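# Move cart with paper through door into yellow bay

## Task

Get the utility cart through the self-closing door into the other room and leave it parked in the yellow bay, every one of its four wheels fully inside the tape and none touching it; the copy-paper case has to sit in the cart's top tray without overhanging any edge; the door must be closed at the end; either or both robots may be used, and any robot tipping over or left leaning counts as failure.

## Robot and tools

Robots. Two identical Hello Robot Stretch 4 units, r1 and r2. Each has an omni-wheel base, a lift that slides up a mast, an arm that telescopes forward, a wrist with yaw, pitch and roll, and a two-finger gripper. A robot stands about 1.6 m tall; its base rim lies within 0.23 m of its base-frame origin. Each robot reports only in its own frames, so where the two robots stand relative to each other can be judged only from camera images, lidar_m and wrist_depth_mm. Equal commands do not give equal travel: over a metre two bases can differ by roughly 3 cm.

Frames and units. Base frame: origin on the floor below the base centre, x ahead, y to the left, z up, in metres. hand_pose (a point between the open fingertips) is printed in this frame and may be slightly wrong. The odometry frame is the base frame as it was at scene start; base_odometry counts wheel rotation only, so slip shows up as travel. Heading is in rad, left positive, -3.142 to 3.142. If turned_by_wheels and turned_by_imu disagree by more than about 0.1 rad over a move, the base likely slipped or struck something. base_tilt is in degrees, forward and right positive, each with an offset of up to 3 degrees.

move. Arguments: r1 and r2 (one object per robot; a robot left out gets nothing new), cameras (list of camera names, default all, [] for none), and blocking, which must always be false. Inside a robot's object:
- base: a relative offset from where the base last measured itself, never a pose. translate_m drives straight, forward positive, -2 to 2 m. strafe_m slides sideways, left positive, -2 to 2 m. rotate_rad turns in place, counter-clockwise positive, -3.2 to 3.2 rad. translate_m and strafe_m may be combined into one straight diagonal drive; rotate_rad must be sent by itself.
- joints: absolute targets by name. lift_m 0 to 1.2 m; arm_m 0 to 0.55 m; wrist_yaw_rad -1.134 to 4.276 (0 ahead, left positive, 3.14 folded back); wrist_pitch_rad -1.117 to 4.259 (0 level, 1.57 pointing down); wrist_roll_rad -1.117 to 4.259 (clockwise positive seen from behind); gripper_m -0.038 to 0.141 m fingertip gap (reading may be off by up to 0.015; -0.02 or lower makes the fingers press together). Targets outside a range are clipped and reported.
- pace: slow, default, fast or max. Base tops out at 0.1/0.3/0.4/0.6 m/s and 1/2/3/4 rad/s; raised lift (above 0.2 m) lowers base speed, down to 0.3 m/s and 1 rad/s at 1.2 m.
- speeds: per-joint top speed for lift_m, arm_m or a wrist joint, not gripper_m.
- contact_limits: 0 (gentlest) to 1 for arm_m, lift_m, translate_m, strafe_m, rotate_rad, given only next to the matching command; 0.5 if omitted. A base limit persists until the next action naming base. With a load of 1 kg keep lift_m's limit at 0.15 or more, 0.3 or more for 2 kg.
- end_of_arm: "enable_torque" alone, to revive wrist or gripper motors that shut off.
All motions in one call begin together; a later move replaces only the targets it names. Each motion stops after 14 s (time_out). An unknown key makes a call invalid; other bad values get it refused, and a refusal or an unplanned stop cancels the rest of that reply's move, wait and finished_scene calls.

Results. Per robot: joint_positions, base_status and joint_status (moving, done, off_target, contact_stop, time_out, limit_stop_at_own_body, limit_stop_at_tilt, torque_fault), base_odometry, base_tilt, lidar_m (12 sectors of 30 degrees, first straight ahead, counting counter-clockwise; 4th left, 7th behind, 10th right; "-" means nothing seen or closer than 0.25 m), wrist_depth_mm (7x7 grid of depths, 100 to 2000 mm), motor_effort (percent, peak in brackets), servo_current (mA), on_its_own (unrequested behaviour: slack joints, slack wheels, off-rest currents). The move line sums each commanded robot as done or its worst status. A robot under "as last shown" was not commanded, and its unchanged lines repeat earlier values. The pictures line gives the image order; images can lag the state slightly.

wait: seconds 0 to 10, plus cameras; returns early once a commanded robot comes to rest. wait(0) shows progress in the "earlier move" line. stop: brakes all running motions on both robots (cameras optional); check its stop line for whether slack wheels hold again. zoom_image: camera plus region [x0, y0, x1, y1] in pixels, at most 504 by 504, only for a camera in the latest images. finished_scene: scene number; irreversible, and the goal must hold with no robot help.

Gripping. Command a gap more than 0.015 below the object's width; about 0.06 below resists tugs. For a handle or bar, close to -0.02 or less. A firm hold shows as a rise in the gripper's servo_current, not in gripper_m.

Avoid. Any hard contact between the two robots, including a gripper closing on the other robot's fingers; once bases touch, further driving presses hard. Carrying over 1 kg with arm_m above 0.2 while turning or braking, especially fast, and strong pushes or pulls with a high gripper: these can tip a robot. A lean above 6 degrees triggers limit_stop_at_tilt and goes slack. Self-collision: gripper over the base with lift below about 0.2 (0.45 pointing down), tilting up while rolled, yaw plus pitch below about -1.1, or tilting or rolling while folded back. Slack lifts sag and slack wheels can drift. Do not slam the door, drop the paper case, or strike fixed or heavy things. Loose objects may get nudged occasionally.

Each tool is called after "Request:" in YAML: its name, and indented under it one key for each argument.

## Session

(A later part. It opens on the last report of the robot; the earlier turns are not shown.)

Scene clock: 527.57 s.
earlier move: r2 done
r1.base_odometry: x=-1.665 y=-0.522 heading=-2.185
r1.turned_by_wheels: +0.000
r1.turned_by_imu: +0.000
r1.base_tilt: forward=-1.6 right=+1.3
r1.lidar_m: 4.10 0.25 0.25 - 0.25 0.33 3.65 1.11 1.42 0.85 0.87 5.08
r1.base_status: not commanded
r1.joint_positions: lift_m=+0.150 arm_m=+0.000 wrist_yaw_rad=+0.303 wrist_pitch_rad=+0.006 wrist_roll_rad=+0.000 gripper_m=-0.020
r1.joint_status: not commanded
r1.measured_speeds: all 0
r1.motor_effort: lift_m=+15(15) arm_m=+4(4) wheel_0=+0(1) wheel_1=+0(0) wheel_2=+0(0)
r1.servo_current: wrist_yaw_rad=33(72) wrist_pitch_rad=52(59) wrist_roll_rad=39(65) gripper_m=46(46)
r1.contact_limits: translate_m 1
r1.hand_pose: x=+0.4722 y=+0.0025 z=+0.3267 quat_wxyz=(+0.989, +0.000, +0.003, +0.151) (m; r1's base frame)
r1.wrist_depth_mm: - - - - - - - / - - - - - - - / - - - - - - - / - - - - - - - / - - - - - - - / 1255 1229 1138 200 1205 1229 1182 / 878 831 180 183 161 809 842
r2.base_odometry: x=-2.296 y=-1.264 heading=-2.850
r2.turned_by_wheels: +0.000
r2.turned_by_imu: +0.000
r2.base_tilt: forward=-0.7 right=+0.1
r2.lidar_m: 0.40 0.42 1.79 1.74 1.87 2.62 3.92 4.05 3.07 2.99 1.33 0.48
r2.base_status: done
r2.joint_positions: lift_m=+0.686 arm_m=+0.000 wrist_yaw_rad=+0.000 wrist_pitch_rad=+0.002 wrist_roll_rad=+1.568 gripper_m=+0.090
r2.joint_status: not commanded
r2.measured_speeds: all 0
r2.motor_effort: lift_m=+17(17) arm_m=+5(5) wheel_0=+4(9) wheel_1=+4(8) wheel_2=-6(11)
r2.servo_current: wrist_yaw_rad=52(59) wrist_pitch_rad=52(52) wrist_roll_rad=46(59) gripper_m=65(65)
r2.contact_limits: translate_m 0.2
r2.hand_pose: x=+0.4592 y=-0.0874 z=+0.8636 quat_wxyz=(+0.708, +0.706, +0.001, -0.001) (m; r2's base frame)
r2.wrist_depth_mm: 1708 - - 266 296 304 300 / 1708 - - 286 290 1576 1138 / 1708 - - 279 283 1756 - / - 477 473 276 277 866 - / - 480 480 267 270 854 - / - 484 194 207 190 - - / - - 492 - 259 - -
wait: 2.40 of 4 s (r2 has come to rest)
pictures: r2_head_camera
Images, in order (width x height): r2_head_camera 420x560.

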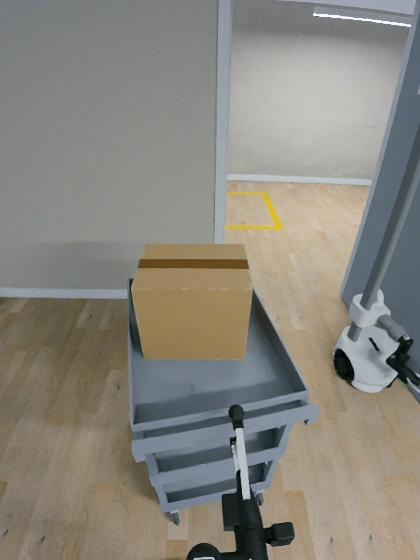

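Request:
move:
  blocking: false
  cameras: []
  r2: {"joints":{"gripper_m":-0.03}}

Request:
wait:
  seconds: 2
  cameras: []

Request:
move:
  blocking: false
  cameras: []
  r2: {"base":{"translate_m":-0.55,"strafe_m":-0.35},"pace":"slow"}

Request:
wait:
  seconds: 8
  cameras: ["r2_head_camera"]

Scene clock: 536.60 s.
move: r2 moving
r1: as last shown
r1.turned_by_imu: -0.001
r1.lidar_m: 4.11 0.25 0.25 - 0.25 0.32 3.63 1.12 1.39 0.84 0.87 5.08
r1.motor_effort: lift_m=+15(15) arm_m=+4(4) wheel_0=+0(0) wheel_1=+0(0) wheel_2=+0(0)
r1.servo_current: wrist_yaw_rad=52(65) wrist_pitch_rad=52(52) wrist_roll_rad=46(72) gripper_m=39(46)
r1.contact_limits: translate_m 1
r1.wrist_depth_mm: - - - - - - - / - - - - - - - / - - - - - - - / - - - - - - - / - - - - - - - / 1255 1229 1118 198 1205 1205 1182 / 878 820 179 184 161 820 854
r2.base_odometry: x=-2.296 y=-1.264 heading=-2.850
r2.turned_by_wheels: +0.000
r2.turned_by_imu: +0.001
r2.base_tilt: forward=-0.7 right=+0.1
r2.lidar_m: 0.41 0.42 1.81 1.76 1.87 2.63 3.93 4.05 3.05 2.99 1.34 0.49
r2.base_status: not commanded
r2.joint_positions: lift_m=+0.686 arm_m=+0.000 wrist_yaw_rad=+0.000 wrist_pitch_rad=+0.002 wrist_roll_rad=+1.568 gripper_m=+0.072
r2.joint_status: gripper_m moving
r2.measured_speeds: all 0
r2.motor_effort: lift_m=+17(17) arm_m=+5(5) wheel_0=+3(4) wheel_1=+4(4) wheel_2=-6(6)
r2.servo_current: wrist_yaw_rad=59(59) wrist_pitch_rad=46(46) wrist_roll_rad=46(52) gripper_m=130(130)
r2.contact_limits: translate_m 0.2
r2.hand_pose: x=+0.4592 y=-0.0874 z=+0.8636 quat_wxyz=(+0.708, +0.706, +0.001, -0.001) (m; r2's base frame)
r2.wrist_depth_mm: 1708 - - 266 294 301 301 / 1708 - - 286 290 1618 1138 / 1708 - - 278 282 1708 - / - 480 477 274 274 878 - / - 480 477 268 268 854 - / - 484 190 207 187 - - / - 140 492 - 259 - -
pictures: none
No camera images: "cameras" was empty.

Scene clock: 538.00 s.
earlier move: r2 done
r1.base_odometry: x=-1.665 y=-0.522 heading=-2.185
r1.turned_by_wheels: +0.000
r1.turned_by_imu: +0.000
r1.base_tilt: forward=-1.6 right=+1.3
r1.lidar_m: 4.10 0.25 0.25 - 0.25 0.31 3.63 1.10 1.40 0.84 0.89 5.09
r1.base_status: not commanded
r1.joint_positions: lift_m=+0.150 arm_m=+0.000 wrist_yaw_rad=+0.303 wrist_pitch_rad=+0.006 wrist_roll_rad=+0.000 gripper_m=-0.020
r1.joint_status: not commanded
r1.measured_speeds: all 0
r1.motor_effort: lift_m=+15(15) arm_m=+4(4) wheel_0=+0(1) wheel_1=+0(0) wheel_2=+0(0)
r1.servo_current: wrist_yaw_rad=65(72) wrist_pitch_rad=46(52) wrist_roll_rad=59(72) gripper_m=39(52)
r1.contact_limits: translate_m 1
r1.hand_pose: x=+0.4722 y=+0.0025 z=+0.3267 quat_wxyz=(+0.989, +0.000, +0.003, +0.151) (m; r1's base frame)
r1.wrist_depth_mm: - - - - - - - / - - - - - - - / - - - - - - - / - - - - - - - / - - - - - - - / 1182 1205 1118 200 1205 1182 1182 / 891 831 180 183 161 809 842
r2.base_odometry: x=-2.296 y=-1.264 heading=-2.850
r2.turned_by_wheels: +0.000
r2.turned_by_imu: +0.000
r2.base_tilt: forward=-0.6 right=+0.1
r2.lidar_m: 0.39 0.42 1.80 1.74 1.84 2.60 3.93 4.04 3.08 2.95 1.34 0.47
r2.base_status: not commanded
r2.joint_positions: lift_m=+0.686 arm_m=+0.000 wrist_yaw_rad=+0.000 wrist_pitch_rad=+0.002 wrist_roll_rad=+1.568 gripper_m=-0.028
r2.joint_status: all done
r2.measured_speeds: all 0
r2.motor_effort: lift_m=+17(17) arm_m=+5(5) wheel_0=+3(4) wheel_1=+4(4) wheel_2=-3(6)
r2.servo_current: wrist_yaw_rad=46(59) wrist_pitch_rad=39(46) wrist_roll_rad=46(59) gripper_m=156(345)
r2.contact_limits: translate_m 0.2
r2.hand_pose: x=+0.4592 y=-0.0874 z=+0.8636 quat_wxyz=(+0.708, +0.706, +0.001, -0.001) (m; r2's base frame)
r2.wrist_depth_mm: - - - 222 287 294 296 / - - - 218 281 1708 1182 / 1708 - - 212 273 1708 - / - 469 466 209 266 854 - / - 473 473 204 262 854 - / - 477 186 199 177 151 - / - - 484 - - - -
wait: 1.40 of 2 s (r2 has come to rest)
pictures: none
No camera images: "cameras" was empty.

Scene clock: 538.50 s.
move: r2 moving
r1: as last shown
r1.lidar_m: 4.08 0.26 0.25 - 0.25 0.32 3.63 1.10 1.40 0.83 0.88 1.60
r1.servo_current: wrist_yaw_rad=46(65) wrist_pitch_rad=52(52) wrist_roll_rad=46(59) gripper_m=46(46)
r1.contact_limits: translate_m 1
r1.wrist_depth_mm: - - - - - - - / - - - - - - - / - - - - - - - / - - - - - - - / - - - - - - - / 1229 1229 1138 199 1205 1182 1182 / 878 831 180 183 162 820 842
r2.base_odometry: x=-2.287 y=-1.253 heading=-2.849
r2.turned_by_wheels: +0.001
r2.turned_by_imu: +0.001
r2.base_tilt: forward=-0.6 right=+0.1
r2.lidar_m: 0.40 0.42 1.83 1.76 1.86 2.65 3.92 4.07 3.07 2.98 1.34 0.46
r2.base_status: translate_m moving; strafe_m moving
r2.joint_positions: lift_m=+0.686 arm_m=+0.000 wrist_yaw_rad=+0.001 wrist_pitch_rad=+0.002 wrist_roll_rad=+1.568 gripper_m=-0.028
r2.joint_status: not commanded
r2.measured_speeds: translate_m=-0.047 strafe_m=-0.029 rotate_rad=+0.000 lift_m=+0.000 arm_m=+0.000 wrist_yaw_rad=+0.014 wrist_pitch_rad=+0.000 wrist_roll_rad=+0.000
r2.motor_effort: lift_m=+17(17) arm_m=+4(5) wheel_0=+6(8) wheel_1=-8(10) wheel_2=+12(14)
r2.servo_current: wrist_yaw_rad=46(52) wrist_pitch_rad=39(46) wrist_roll_rad=39(52) gripper_m=156(163)
r2.hand_pose: x=+0.4593 y=-0.0872 z=+0.8636 quat_wxyz=(+0.708, +0.706, +0.001, -0.001) (m; r2's base frame)
r2.wrist_depth_mm: - - - 221 285 293 291 / 1756 - - 216 279 1708 1182 / 1708 - - 211 272 1537 - / - 500 466 207 266 866 - / - 469 469 204 262 842 - / - 480 184 199 177 788 - / - - 484 - - - -
pictures: none
No camera images: "cameras" was empty.

Scene clock: 545.70 s.
earlier move: r2 done
r1.base_odometry: x=-1.665 y=-0.522 heading=-2.185
r1.turned_by_wheels: +0.000
r1.turned_by_imu: +0.000
r1.base_tilt: forward=-1.6 right=+1.3
r1.lidar_m: 4.12 0.25 0.25 - 0.25 0.32 3.63 1.12 1.41 2.74 0.84 0.90
r1.base_status: not commanded
r1.joint_positions: lift_m=+0.150 arm_m=+0.000 wrist_yaw_rad=+0.303 wrist_pitch_rad=+0.006 wrist_roll_rad=+0.000 gripper_m=-0.020
r1.joint_status: not commanded
r1.measured_speeds: all 0
r1.motor_effort: lift_m=+15(15) arm_m=+4(4) wheel_0=+0(1) wheel_1=+0(0) wheel_2=+0(0)
r1.servo_current: wrist_yaw_rad=46(72) wrist_pitch_rad=46(59) wrist_roll_rad=46(72) gripper_m=39(52)
r1.contact_limits: translate_m 1
r1.hand_pose: x=+0.4722 y=+0.0025 z=+0.3267 quat_wxyz=(+0.989, +0.000, +0.003, +0.151) (m; r1's base frame)
r1.wrist_depth_mm: - - - - - - - / - - - - - - - / - - - - - - - / - - - - - - - / - - - - - - - / 1229 1229 1138 199 1229 1205 1182 / 891 831 180 183 161 809 854
r2.base_odometry: x=-1.871 y=-0.770 heading=-2.850
r2.turned_by_wheels: -0.001
r2.turned_by_imu: -0.001
r2.base_tilt: forward=-0.7 right=+0.1
r2.lidar_m: 0.39 0.37 2.21 2.11 2.24 3.22 3.35 3.51 2.71 2.60 2.75 0.48
r2.base_status: done
r2.joint_positions: lift_m=+0.686 arm_m=+0.000 wrist_yaw_rad=+0.001 wrist_pitch_rad=+0.002 wrist_roll_rad=+1.568 gripper_m=-0.028
r2.joint_status: not commanded
r2.measured_speeds: all 0
r2.motor_effort: lift_m=+17(17) arm_m=-4(5) wheel_0=+0(9) wheel_1=-6(10) wheel_2=+6(16)
r2.servo_current: wrist_yaw_rad=52(65) wrist_pitch_rad=46(52) wrist_roll_rad=59(65) gripper_m=156(169)
r2.hand_pose: x=+0.4594 y=-0.0872 z=+0.8636 quat_wxyz=(+0.708, +0.706, +0.001, -0.001) (m; r2's base frame)
r2.wrist_depth_mm: - - - 237 303 307 1042 / - - - 287 294 1397 1118 / - - - 279 283 1708 - / - - - 271 273 831 - / - - 473 208 265 854 - / - - 186 200 177 152 - / - 473 477 - - - -
wait: 7.20 of 8 s (r2 has come to rest)
pictures: r2_head_camera
Images, in order (width x height): r2_head_camera 420x560.

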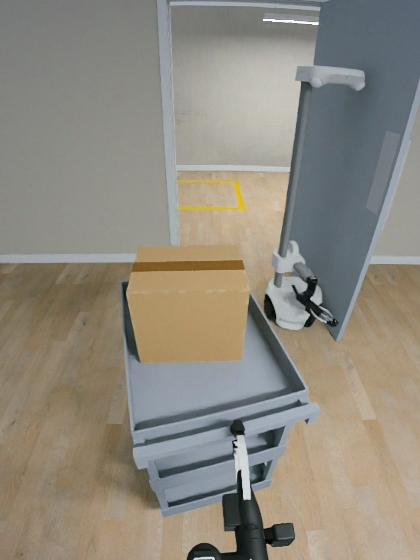

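Request:
move:
  blocking: false
  cameras: []
  r2: {"base":{"strafe_m":0.27},"pace":"slow"}

Request:
wait:
  seconds: 5
  cameras: []

Request:
move:
  blocking: false
  cameras: []
  r2: {"base":{"translate_m":0.2},"pace":"slow"}

Request:
wait:
  seconds: 5
  cameras: ["r2_head_camera"]

Scene clock: 554.23 s.
move: r2 moving
r1: as last shown
r1.turned_by_imu: -0.001
r1.lidar_m: 4.12 0.27 0.25 - 0.25 0.32 3.64 1.11 1.42 2.77 0.84 0.92
r1.servo_current: wrist_yaw_rad=33(65) wrist_pitch_rad=52(52) wrist_roll_rad=39(52) gripper_m=39(46)
r1.contact_limits: translate_m 1
r1.wrist_depth_mm: - - - - - - - / - - - - - - - / - - - - - - - / - - - - - - - / - - - - - - - / 1229 1229 1138 198 1205 1182 1182 / 891 854 180 182 162 820 854
r2.base_odometry: x=-1.867 y=-0.784 heading=-2.851
r2.turned_by_wheels: -0.001
r2.turned_by_imu: +0.000
r2.base_tilt: forward=-0.7 right=+0.1
r2.lidar_m: 0.39 0.39 2.17 2.11 2.23 3.16 3.35 3.47 2.68 2.65 2.75 0.46
r2.base_status: strafe_m moving
r2.joint_positions: lift_m=+0.686 arm_m=+0.000 wrist_yaw_rad=-0.006 wrist_pitch_rad=+0.002 wrist_roll_rad=+1.568 gripper_m=-0.028
r2.joint_status: not commanded
r2.measured_speeds: translate_m=+0.001 strafe_m=+0.056 rotate_rad=-0.004 lift_m=+0.000 arm_m=+0.000 wrist_yaw_rad=-0.021 wrist_pitch_rad=+0.000 wrist_roll_rad=+0.000
r2.motor_effort: lift_m=+17(17) arm_m=-4(4) wheel_0=-15(15) wheel_1=+7(8) wheel_2=+0(5)
r2.servo_current: wrist_yaw_rad=46(52) wrist_pitch_rad=46(46) wrist_roll_rad=39(59) gripper_m=150(156)
r2.hand_pose: x=+0.4588 y=-0.0890 z=+0.8636 quat_wxyz=(+0.708, +0.706, -0.001, -0.003) (m; r2's base frame)
r2.wrist_depth_mm: - - - 238 303 310 1042 / - - - 290 296 1366 1182 / - - - 282 286 1863 - / - - - 272 273 866 - / - - 473 206 265 842 - / - - 185 199 177 151 - / - 473 473 - - - -
pictures: none
No camera images: "cameras" was empty.

Scene clock: 557.60 s.
earlier move: r2 done
r1.base_odometry: x=-1.665 y=-0.522 heading=-2.185
r1.turned_by_wheels: +0.000
r1.turned_by_imu: +0.000
r1.base_tilt: forward=-1.6 right=+1.3
r1.lidar_m: 4.11 0.26 0.25 - 0.25 0.33 3.62 1.12 1.41 2.76 0.91 1.11
r1.base_status: not commanded
r1.joint_positions: lift_m=+0.150 arm_m=+0.000 wrist_yaw_rad=+0.303 wrist_pitch_rad=+0.006 wrist_roll_rad=+0.000 gripper_m=-0.020
r1.joint_status: not commanded
r1.measured_speeds: all 0
r1.motor_effort: lift_m=+15(15) arm_m=+4(4) wheel_0=-1(1) wheel_1=+0(0) wheel_2=+0(0)
r1.servo_current: wrist_yaw_rad=59(78) wrist_pitch_rad=46(59) wrist_roll_rad=46(72) gripper_m=46(46)
r1.contact_limits: translate_m 1
r1.hand_pose: x=+0.4722 y=+0.0025 z=+0.3267 quat_wxyz=(+0.989, +0.000, +0.003, +0.151) (m; r1's base frame)
r1.wrist_depth_mm: - - - - - - - / - - - - - - - / - - - - - - - / - - - - - - - / - - - - - - - / 1229 1229 1118 199 1205 1229 1182 / 891 831 180 183 161 820 854
r2.base_odometry: x=-1.793 y=-1.029 heading=-2.850
r2.turned_by_wheels: +0.000
r2.turned_by_imu: +0.001
r2.base_tilt: forward=-0.7 right=+0.0
r2.lidar_m: 0.42 0.44 1.92 1.84 1.97 2.80 3.38 3.48 2.98 2.89 3.07 0.43
r2.base_status: done
r2.joint_positions: lift_m=+0.686 arm_m=+0.000 wrist_yaw_rad=-0.008 wrist_pitch_rad=+0.002 wrist_roll_rad=+1.568 gripper_m=-0.028
r2.joint_status: not commanded
r2.measured_speeds: all 0
r2.motor_effort: lift_m=+17(17) arm_m=-4(4) wheel_0=-5(17) wheel_1=+3(8) wheel_2=-2(5)
r2.servo_current: wrist_yaw_rad=59(65) wrist_pitch_rad=39(46) wrist_roll_rad=33(59) gripper_m=137(156)
r2.hand_pose: x=+0.4586 y=-0.0898 z=+0.8636 quat_wxyz=(+0.708, +0.706, -0.002, -0.004) (m; r2's base frame)
r2.wrist_depth_mm: - - - 175 230 1464 1098 / - - - 179 236 768 - / - 500 439 183 241 842 - / - 473 462 186 249 854 - / - - 488 192 254 - - / - - 186 197 178 - - / - - - - - 1576 -
wait: 3.37 of 5 s (r2 has come to rest)
pictures: none
No camera images: "cameras" was empty.

Scene clock: 558.10 s.
move: r2 moving
r1: as last shown
r1.lidar_m: 4.10 0.25 0.25 - 0.25 0.29 3.66 1.09 1.38 2.75 0.90 1.10
r1.motor_effort: lift_m=+15(15) arm_m=+4(4) wheel_0=+0(0) wheel_1=+0(0) wheel_2=+0(0)
r1.servo_current: wrist_yaw_rad=39(72) wrist_pitch_rad=46(52) wrist_roll_rad=46(59) gripper_m=39(46)
r1.contact_limits: translate_m 1
r1.wrist_depth_mm: - - - - - - - / - - - - - - - / - - - - - - - / - - - - - - - / - - - - - - - / 1205 1255 1098 199 1229 1182 1182 / 878 842 180 183 161 820 842
r2.base_odometry: x=-1.805 y=-1.032 heading=-2.850
r2.turned_by_wheels: +0.000
r2.turned_by_imu: +0.000
r2.base_tilt: forward=-0.6 right=+0.0
r2.lidar_m: 0.40 0.46 1.90 1.85 1.98 2.78 3.35 3.46 2.96 2.89 3.03 0.42
r2.base_status: translate_m moving
r2.joint_positions: lift_m=+0.686 arm_m=+0.000 wrist_yaw_rad=-0.008 wrist_pitch_rad=+0.002 wrist_roll_rad=+1.568 gripper_m=-0.028
r2.joint_status: not commanded
r2.measured_speeds: translate_m=+0.048 strafe_m=+0.000 rotate_rad=-0.001 lift_m=+0.000 arm_m=+0.000 wrist_yaw_rad=+0.000 wrist_pitch_rad=+0.000 wrist_roll_rad=+0.000
r2.motor_effort: lift_m=+17(17) arm_m=-4(4) wheel_0=+5(8) wheel_1=+5(6) wheel_2=-12(14)
r2.servo_current: wrist_yaw_rad=59(65) wrist_pitch_rad=46(46) wrist_roll_rad=52(52) gripper_m=130(137)
r2.hand_pose: x=+0.4586 y=-0.0898 z=+0.8636 quat_wxyz=(+0.708, +0.706, -0.002, -0.004) (m; r2's base frame)
r2.wrist_depth_mm: - - - 164 219 1397 1160 / - - - 168 225 768 - / - 436 430 173 230 - - / - 459 449 233 236 831 - / - - 480 181 241 - - / - - 185 185 178 - - / - - - - - 1576 504
pictures: none
No camera images: "cameras" was empty.

Scene clock: 560.87 s.
earlier move: r2 done
r1.base_odometry: x=-1.665 y=-0.522 heading=-2.185
r1.turned_by_wheels: +0.000
r1.turned_by_imu: +0.000
r1.base_tilt: forward=-1.6 right=+1.3
r1.lidar_m: 4.12 0.26 0.25 - 0.25 0.31 3.63 1.13 1.42 1.03 0.75 1.14
r1.base_status: not commanded
r1.joint_positions: lift_m=+0.150 arm_m=+0.000 wrist_yaw_rad=+0.303 wrist_pitch_rad=+0.006 wrist_roll_rad=+0.000 gripper_m=-0.020
r1.joint_status: not commanded
r1.measured_speeds: all 0
r1.motor_effort: lift_m=+15(15) arm_m=+4(4) wheel_0=+0(1) wheel_1=+0(0) wheel_2=+0(0)
r1.servo_current: wrist_yaw_rad=39(72) wrist_pitch_rad=46(59) wrist_roll_rad=46(65) gripper_m=46(52)
r1.contact_limits: translate_m 1
r1.hand_pose: x=+0.4722 y=+0.0025 z=+0.3267 quat_wxyz=(+0.989, +0.000, +0.003, +0.151) (m; r1's base frame)
r1.wrist_depth_mm: - - - - - - - / - - - - - - - / - - - - - - - / - - - - - - - / - - - - - - - / 1205 1255 1138 199 1182 1182 1160 / 866 831 180 183 161 798 842
r2.base_odometry: x=-1.984 y=-1.086 heading=-2.850
r2.turned_by_wheels: +0.001
r2.turned_by_imu: +0.006
r2.base_tilt: forward=-0.7 right=+0.1
r2.lidar_m: 0.39 0.47 1.90 1.84 1.96 2.76 3.53 3.71 2.96 2.88 1.78 0.39
r2.base_status: done
r2.joint_positions: lift_m=+0.686 arm_m=+0.000 wrist_yaw_rad=+0.001 wrist_pitch_rad=+0.003 wrist_roll_rad=+1.568 gripper_m=-0.029
r2.joint_status: not commanded
r2.measured_speeds: all 0
r2.motor_effort: lift_m=+16(17) arm_m=+5(6) wheel_0=+8(13) wheel_1=+6(10) wheel_2=-6(20)
r2.servo_current: wrist_yaw_rad=46(72) wrist_pitch_rad=46(46) wrist_roll_rad=46(59) gripper_m=85(137)
r2.hand_pose: x=+0.4593 y=-0.0871 z=+0.8635 quat_wxyz=(+0.708, +0.706, +0.001, +0.000) (m; r2's base frame)
r2.wrist_depth_mm: - - - 131 185 - - / - 413 407 136 194 - - / - 404 407 142 205 - - / - 452 442 150 213 - - / - - 484 156 223 - - / - - 186 167 179 1708 - / - - - - - 1576 473
wait: 2.77 of 5 s (r2 has come to rest)
pictures: r2_head_camera
Images, in order (width x height): r2_head_camera 420x560.

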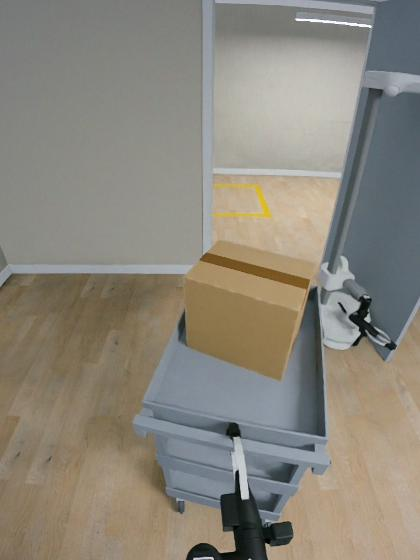

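Request:
move:
  blocking: false
  cameras: []
  r2: {"base":{"translate_m":0.25,"strafe_m":-0.07},"pace":"slow"}

Request:
wait:
  seconds: 5
  cameras: ["r2_head_camera"]

Scene clock: 568.23 s.
move: r2 moving
r1: as last shown
r1.lidar_m: 4.11 0.25 0.25 - 0.25 0.31 3.62 1.12 1.42 0.98 0.76 1.10
r1.servo_current: wrist_yaw_rad=33(72) wrist_pitch_rad=46(59) wrist_roll_rad=39(65) gripper_m=39(46)
r1.contact_limits: translate_m 1
r1.wrist_depth_mm: - - - - - - - / - - - - - - - / - - - - - - - / - - - - - - - / - - - - - - - / 1255 1229 1098 199 1229 1205 1205 / 866 831 180 183 161 820 854
r2.base_odometry: x=-1.997 y=-1.087 heading=-2.849
r2.turned_by_wheels: +0.001
r2.turned_by_imu: +0.002
r2.base_tilt: forward=-0.7 right=+0.1
r2.lidar_m: 0.41 0.48 1.91 1.83 1.97 2.75 3.55 3.73 2.98 2.90 1.73 0.40
r2.base_status: translate_m moving; strafe_m moving
r2.joint_positions: lift_m=+0.686 arm_m=+0.000 wrist_yaw_rad=+0.002 wrist_pitch_rad=+0.003 wrist_roll_rad=+1.568 gripper_m=-0.029
r2.joint_status: not commanded
r2.measured_speeds: translate_m=+0.047 strafe_m=-0.013 rotate_rad=-0.001 lift_m=+0.000 arm_m=+0.000 wrist_yaw_rad=+0.000 wrist_pitch_rad=+0.000 wrist_roll_rad=+0.000
r2.motor_effort: lift_m=+17(17) arm_m=+5(5) wheel_0=+15(15) wheel_1=+7(8) wheel_2=-9(11)
r2.servo_current: wrist_yaw_rad=46(46) wrist_pitch_rad=39(46) wrist_roll_rad=59(59) gripper_m=78(85)
r2.hand_pose: x=+0.4594 y=-0.0869 z=+0.8635 quat_wxyz=(+0.708, +0.706, +0.002, +0.000) (m; r2's base frame)
r2.wrist_depth_mm: - - - - 183 - - / - 413 402 133 193 - - / - 402 407 141 203 - - / - 452 445 149 213 - - / - - 484 156 222 - - / - - 187 165 179 1576 - / - - - - - 1618 469
pictures: none
No camera images: "cameras" was empty.

Scene clock: 571.57 s.
earlier move: r2 done
r1.base_odometry: x=-1.665 y=-0.522 heading=-2.185
r1.turned_by_wheels: +0.000
r1.turned_by_imu: +0.000
r1.base_tilt: forward=-1.6 right=+1.3
r1.lidar_m: 4.10 0.26 0.25 - 0.25 0.28 3.65 1.11 1.38 0.65 0.54 1.13
r1.base_status: not commanded
r1.joint_positions: lift_m=+0.150 arm_m=+0.000 wrist_yaw_rad=+0.303 wrist_pitch_rad=+0.006 wrist_roll_rad=+0.000 gripper_m=-0.020
r1.joint_status: not commanded
r1.measured_speeds: all 0
r1.motor_effort: lift_m=+15(15) arm_m=+4(4) wheel_0=+0(1) wheel_1=+0(0) wheel_2=+0(0)
r1.servo_current: wrist_yaw_rad=39(72) wrist_pitch_rad=46(59) wrist_roll_rad=52(65) gripper_m=46(46)
r1.contact_limits: translate_m 1
r1.hand_pose: x=+0.4722 y=+0.0025 z=+0.3267 quat_wxyz=(+0.989, +0.000, +0.003, +0.151) (m; r1's base frame)
r1.wrist_depth_mm: - - - - - - - / - - - - - - - / - - - - - - - / - - - - - - - / - - - - - - - / 1205 1229 1138 198 1205 1205 1182 / 891 831 180 183 162 820 866
r2.base_odometry: x=-2.244 y=-1.091 heading=-2.849
r2.turned_by_wheels: +0.000
r2.turned_by_imu: +0.002
r2.base_tilt: forward=-0.6 right=+0.1
r2.lidar_m: 0.41 0.48 1.96 1.92 2.03 2.86 3.80 3.86 2.91 2.83 1.34 0.39
r2.base_status: done
r2.joint_positions: lift_m=+0.686 arm_m=+0.000 wrist_yaw_rad=+0.003 wrist_pitch_rad=+0.003 wrist_roll_rad=+1.568 gripper_m=-0.029
r2.joint_status: not commanded
r2.measured_speeds: all 0
r2.motor_effort: lift_m=+17(17) arm_m=+5(6) wheel_0=+7(16) wheel_1=+6(8) wheel_2=-5(11)
r2.servo_current: wrist_yaw_rad=46(65) wrist_pitch_rad=39(52) wrist_roll_rad=39(59) gripper_m=78(91)
r2.hand_pose: x=+0.4594 y=-0.0866 z=+0.8635 quat_wxyz=(+0.708, +0.706, +0.002, +0.000) (m; r2's base frame)
r2.wrist_depth_mm: 1708 - - - 182 - - / 1756 394 389 132 191 - - / - 407 410 140 203 - - / - 442 445 148 213 - - / - 492 492 156 222 - - / - - 186 167 178 559 - / - - - - - 1576 466
wait: 3.33 of 5 s (r2 has come to rest)
pictures: r2_head_camera
Images, in order (width x height): r2_head_camera 420x560.

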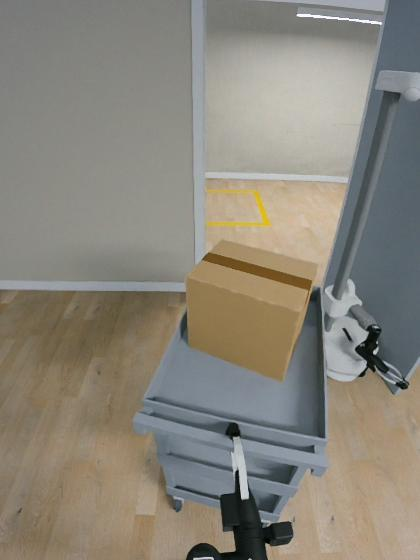

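Request:
move:
  blocking: false
  cameras: []
  r2: {"base":{"rotate_rad":0.16},"pace":"slow"}

Request:
wait:
  seconds: 3
  cameras: ["r2_head_camera"]

Scene clock: 577.73 s.
move: r2 moving
r1: as last shown
r1.lidar_m: 4.09 0.26 0.25 - 0.25 0.31 3.62 1.11 1.42 0.66 0.51 1.36
r1.motor_effort: lift_m=+15(15) arm_m=+4(4) wheel_0=+1(1) wheel_1=+0(0) wheel_2=+0(0)
r1.servo_current: wrist_yaw_rad=52(65) wrist_pitch_rad=39(59) wrist_roll_rad=59(59) gripper_m=39(52)
r1.contact_limits: translate_m 1
r1.wrist_depth_mm: - - - - - - - / - - - - - - - / - - - - - - - / - - - - - - - / - - - - - - - / 1229 1229 1118 200 1229 1205 1182 / 878 842 180 184 162 809 854
r2.base_odometry: x=-2.244 y=-1.091 heading=-2.735
r2.turned_by_wheels: +0.114
r2.turned_by_imu: +0.111
r2.base_tilt: forward=-0.7 right=+0.1
r2.lidar_m: 0.44 2.26 1.91 1.90 2.09 3.30 3.77 3.52 2.86 2.82 1.29 0.38
r2.base_status: rotate_rad moving
r2.joint_positions: lift_m=+0.686 arm_m=+0.000 wrist_yaw_rad=-0.007 wrist_pitch_rad=+0.003 wrist_roll_rad=+1.568 gripper_m=-0.029
r2.joint_status: not commanded
r2.measured_speeds: translate_m=+0.000 strafe_m=+0.000 rotate_rad=+0.313 lift_m=+0.000 arm_m=+0.000 wrist_yaw_rad=-0.008 wrist_pitch_rad=+0.000 wrist_roll_rad=+0.000
r2.motor_effort: lift_m=+17(17) arm_m=+5(5) wheel_0=-12(12) wheel_1=-7(9) wheel_2=-9(11)
r2.servo_current: wrist_yaw_rad=52(65) wrist_pitch_rad=39(46) wrist_roll_rad=46(59) gripper_m=85(85)
r2.hand_pose: x=+0.4586 y=-0.0893 z=+0.8635 quat_wxyz=(+0.708, +0.706, -0.001, -0.003) (m; r2's base frame)
r2.wrist_depth_mm: - 424 421 118 173 - - / 1708 375 375 125 184 - - / 1808 421 413 133 195 - - / - 462 459 142 208 - - / - 508 517 153 220 1863 - / - - 183 165 178 1576 500 / - 137 - - - 1576 1098
pictures: none
No camera images: "cameras" was empty.

Scene clock: 578.33 s.
earlier move: r2 done
r1.base_odometry: x=-1.665 y=-0.522 heading=-2.185
r1.turned_by_wheels: +0.000
r1.turned_by_imu: +0.000
r1.base_tilt: forward=-1.6 right=+1.3
r1.lidar_m: 4.13 0.25 0.25 - 0.25 0.28 3.63 1.11 1.41 0.67 0.56 1.40
r1.base_status: not commanded
r1.joint_positions: lift_m=+0.150 arm_m=+0.000 wrist_yaw_rad=+0.303 wrist_pitch_rad=+0.006 wrist_roll_rad=+0.000 gripper_m=-0.020
r1.joint_status: not commanded
r1.measured_speeds: all 0
r1.motor_effort: lift_m=+15(15) arm_m=+4(4) wheel_0=+0(1) wheel_1=+0(0) wheel_2=+0(0)
r1.servo_current: wrist_yaw_rad=46(65) wrist_pitch_rad=52(59) wrist_roll_rad=52(59) gripper_m=39(52)
r1.contact_limits: translate_m 1
r1.hand_pose: x=+0.4722 y=+0.0025 z=+0.3267 quat_wxyz=(+0.989, +0.000, +0.003, +0.151) (m; r1's base frame)
r1.wrist_depth_mm: - - - - - - - / - - - - - - - / - - - - - - - / - - - - - - - / - - - - - - - / 1205 1229 1118 200 1229 1205 1182 / 866 831 180 183 162 809 854
r2.base_odometry: x=-2.244 y=-1.091 heading=-2.690
r2.turned_by_wheels: +0.045
r2.turned_by_imu: +0.044
r2.base_tilt: forward=-0.7 right=+0.1
r2.lidar_m: 0.43 2.32 1.92 1.90 2.19 3.50 3.74 3.43 2.84 2.84 1.30 0.35
r2.base_status: done
r2.joint_positions: lift_m=+0.686 arm_m=+0.000 wrist_yaw_rad=-0.003 wrist_pitch_rad=+0.003 wrist_roll_rad=+1.568 gripper_m=-0.029
r2.joint_status: not commanded
r2.measured_speeds: all 0
r2.motor_effort: lift_m=+17(17) arm_m=+5(5) wheel_0=-5(12) wheel_1=-4(9) wheel_2=-5(11)
r2.servo_current: wrist_yaw_rad=52(65) wrist_pitch_rad=46(46) wrist_roll_rad=52(59) gripper_m=85(85)
r2.hand_pose: x=+0.4589 y=-0.0884 z=+0.8635 quat_wxyz=(+0.708, +0.706, +0.000, -0.002) (m; r2's base frame)
r2.wrist_depth_mm: 345 338 342 103 157 - - / 1708 373 373 110 170 - - / 1708 418 421 118 184 - - / - 477 477 130 202 - - / - - 521 143 217 1661 - / - - 183 162 177 1464 484 / - - - - - 1661 1182
wait: 0.60 of 3 s (r2 has come to rest)
pictures: r2_head_camera
Images, in order (width x height): r2_head_camera 420x560.

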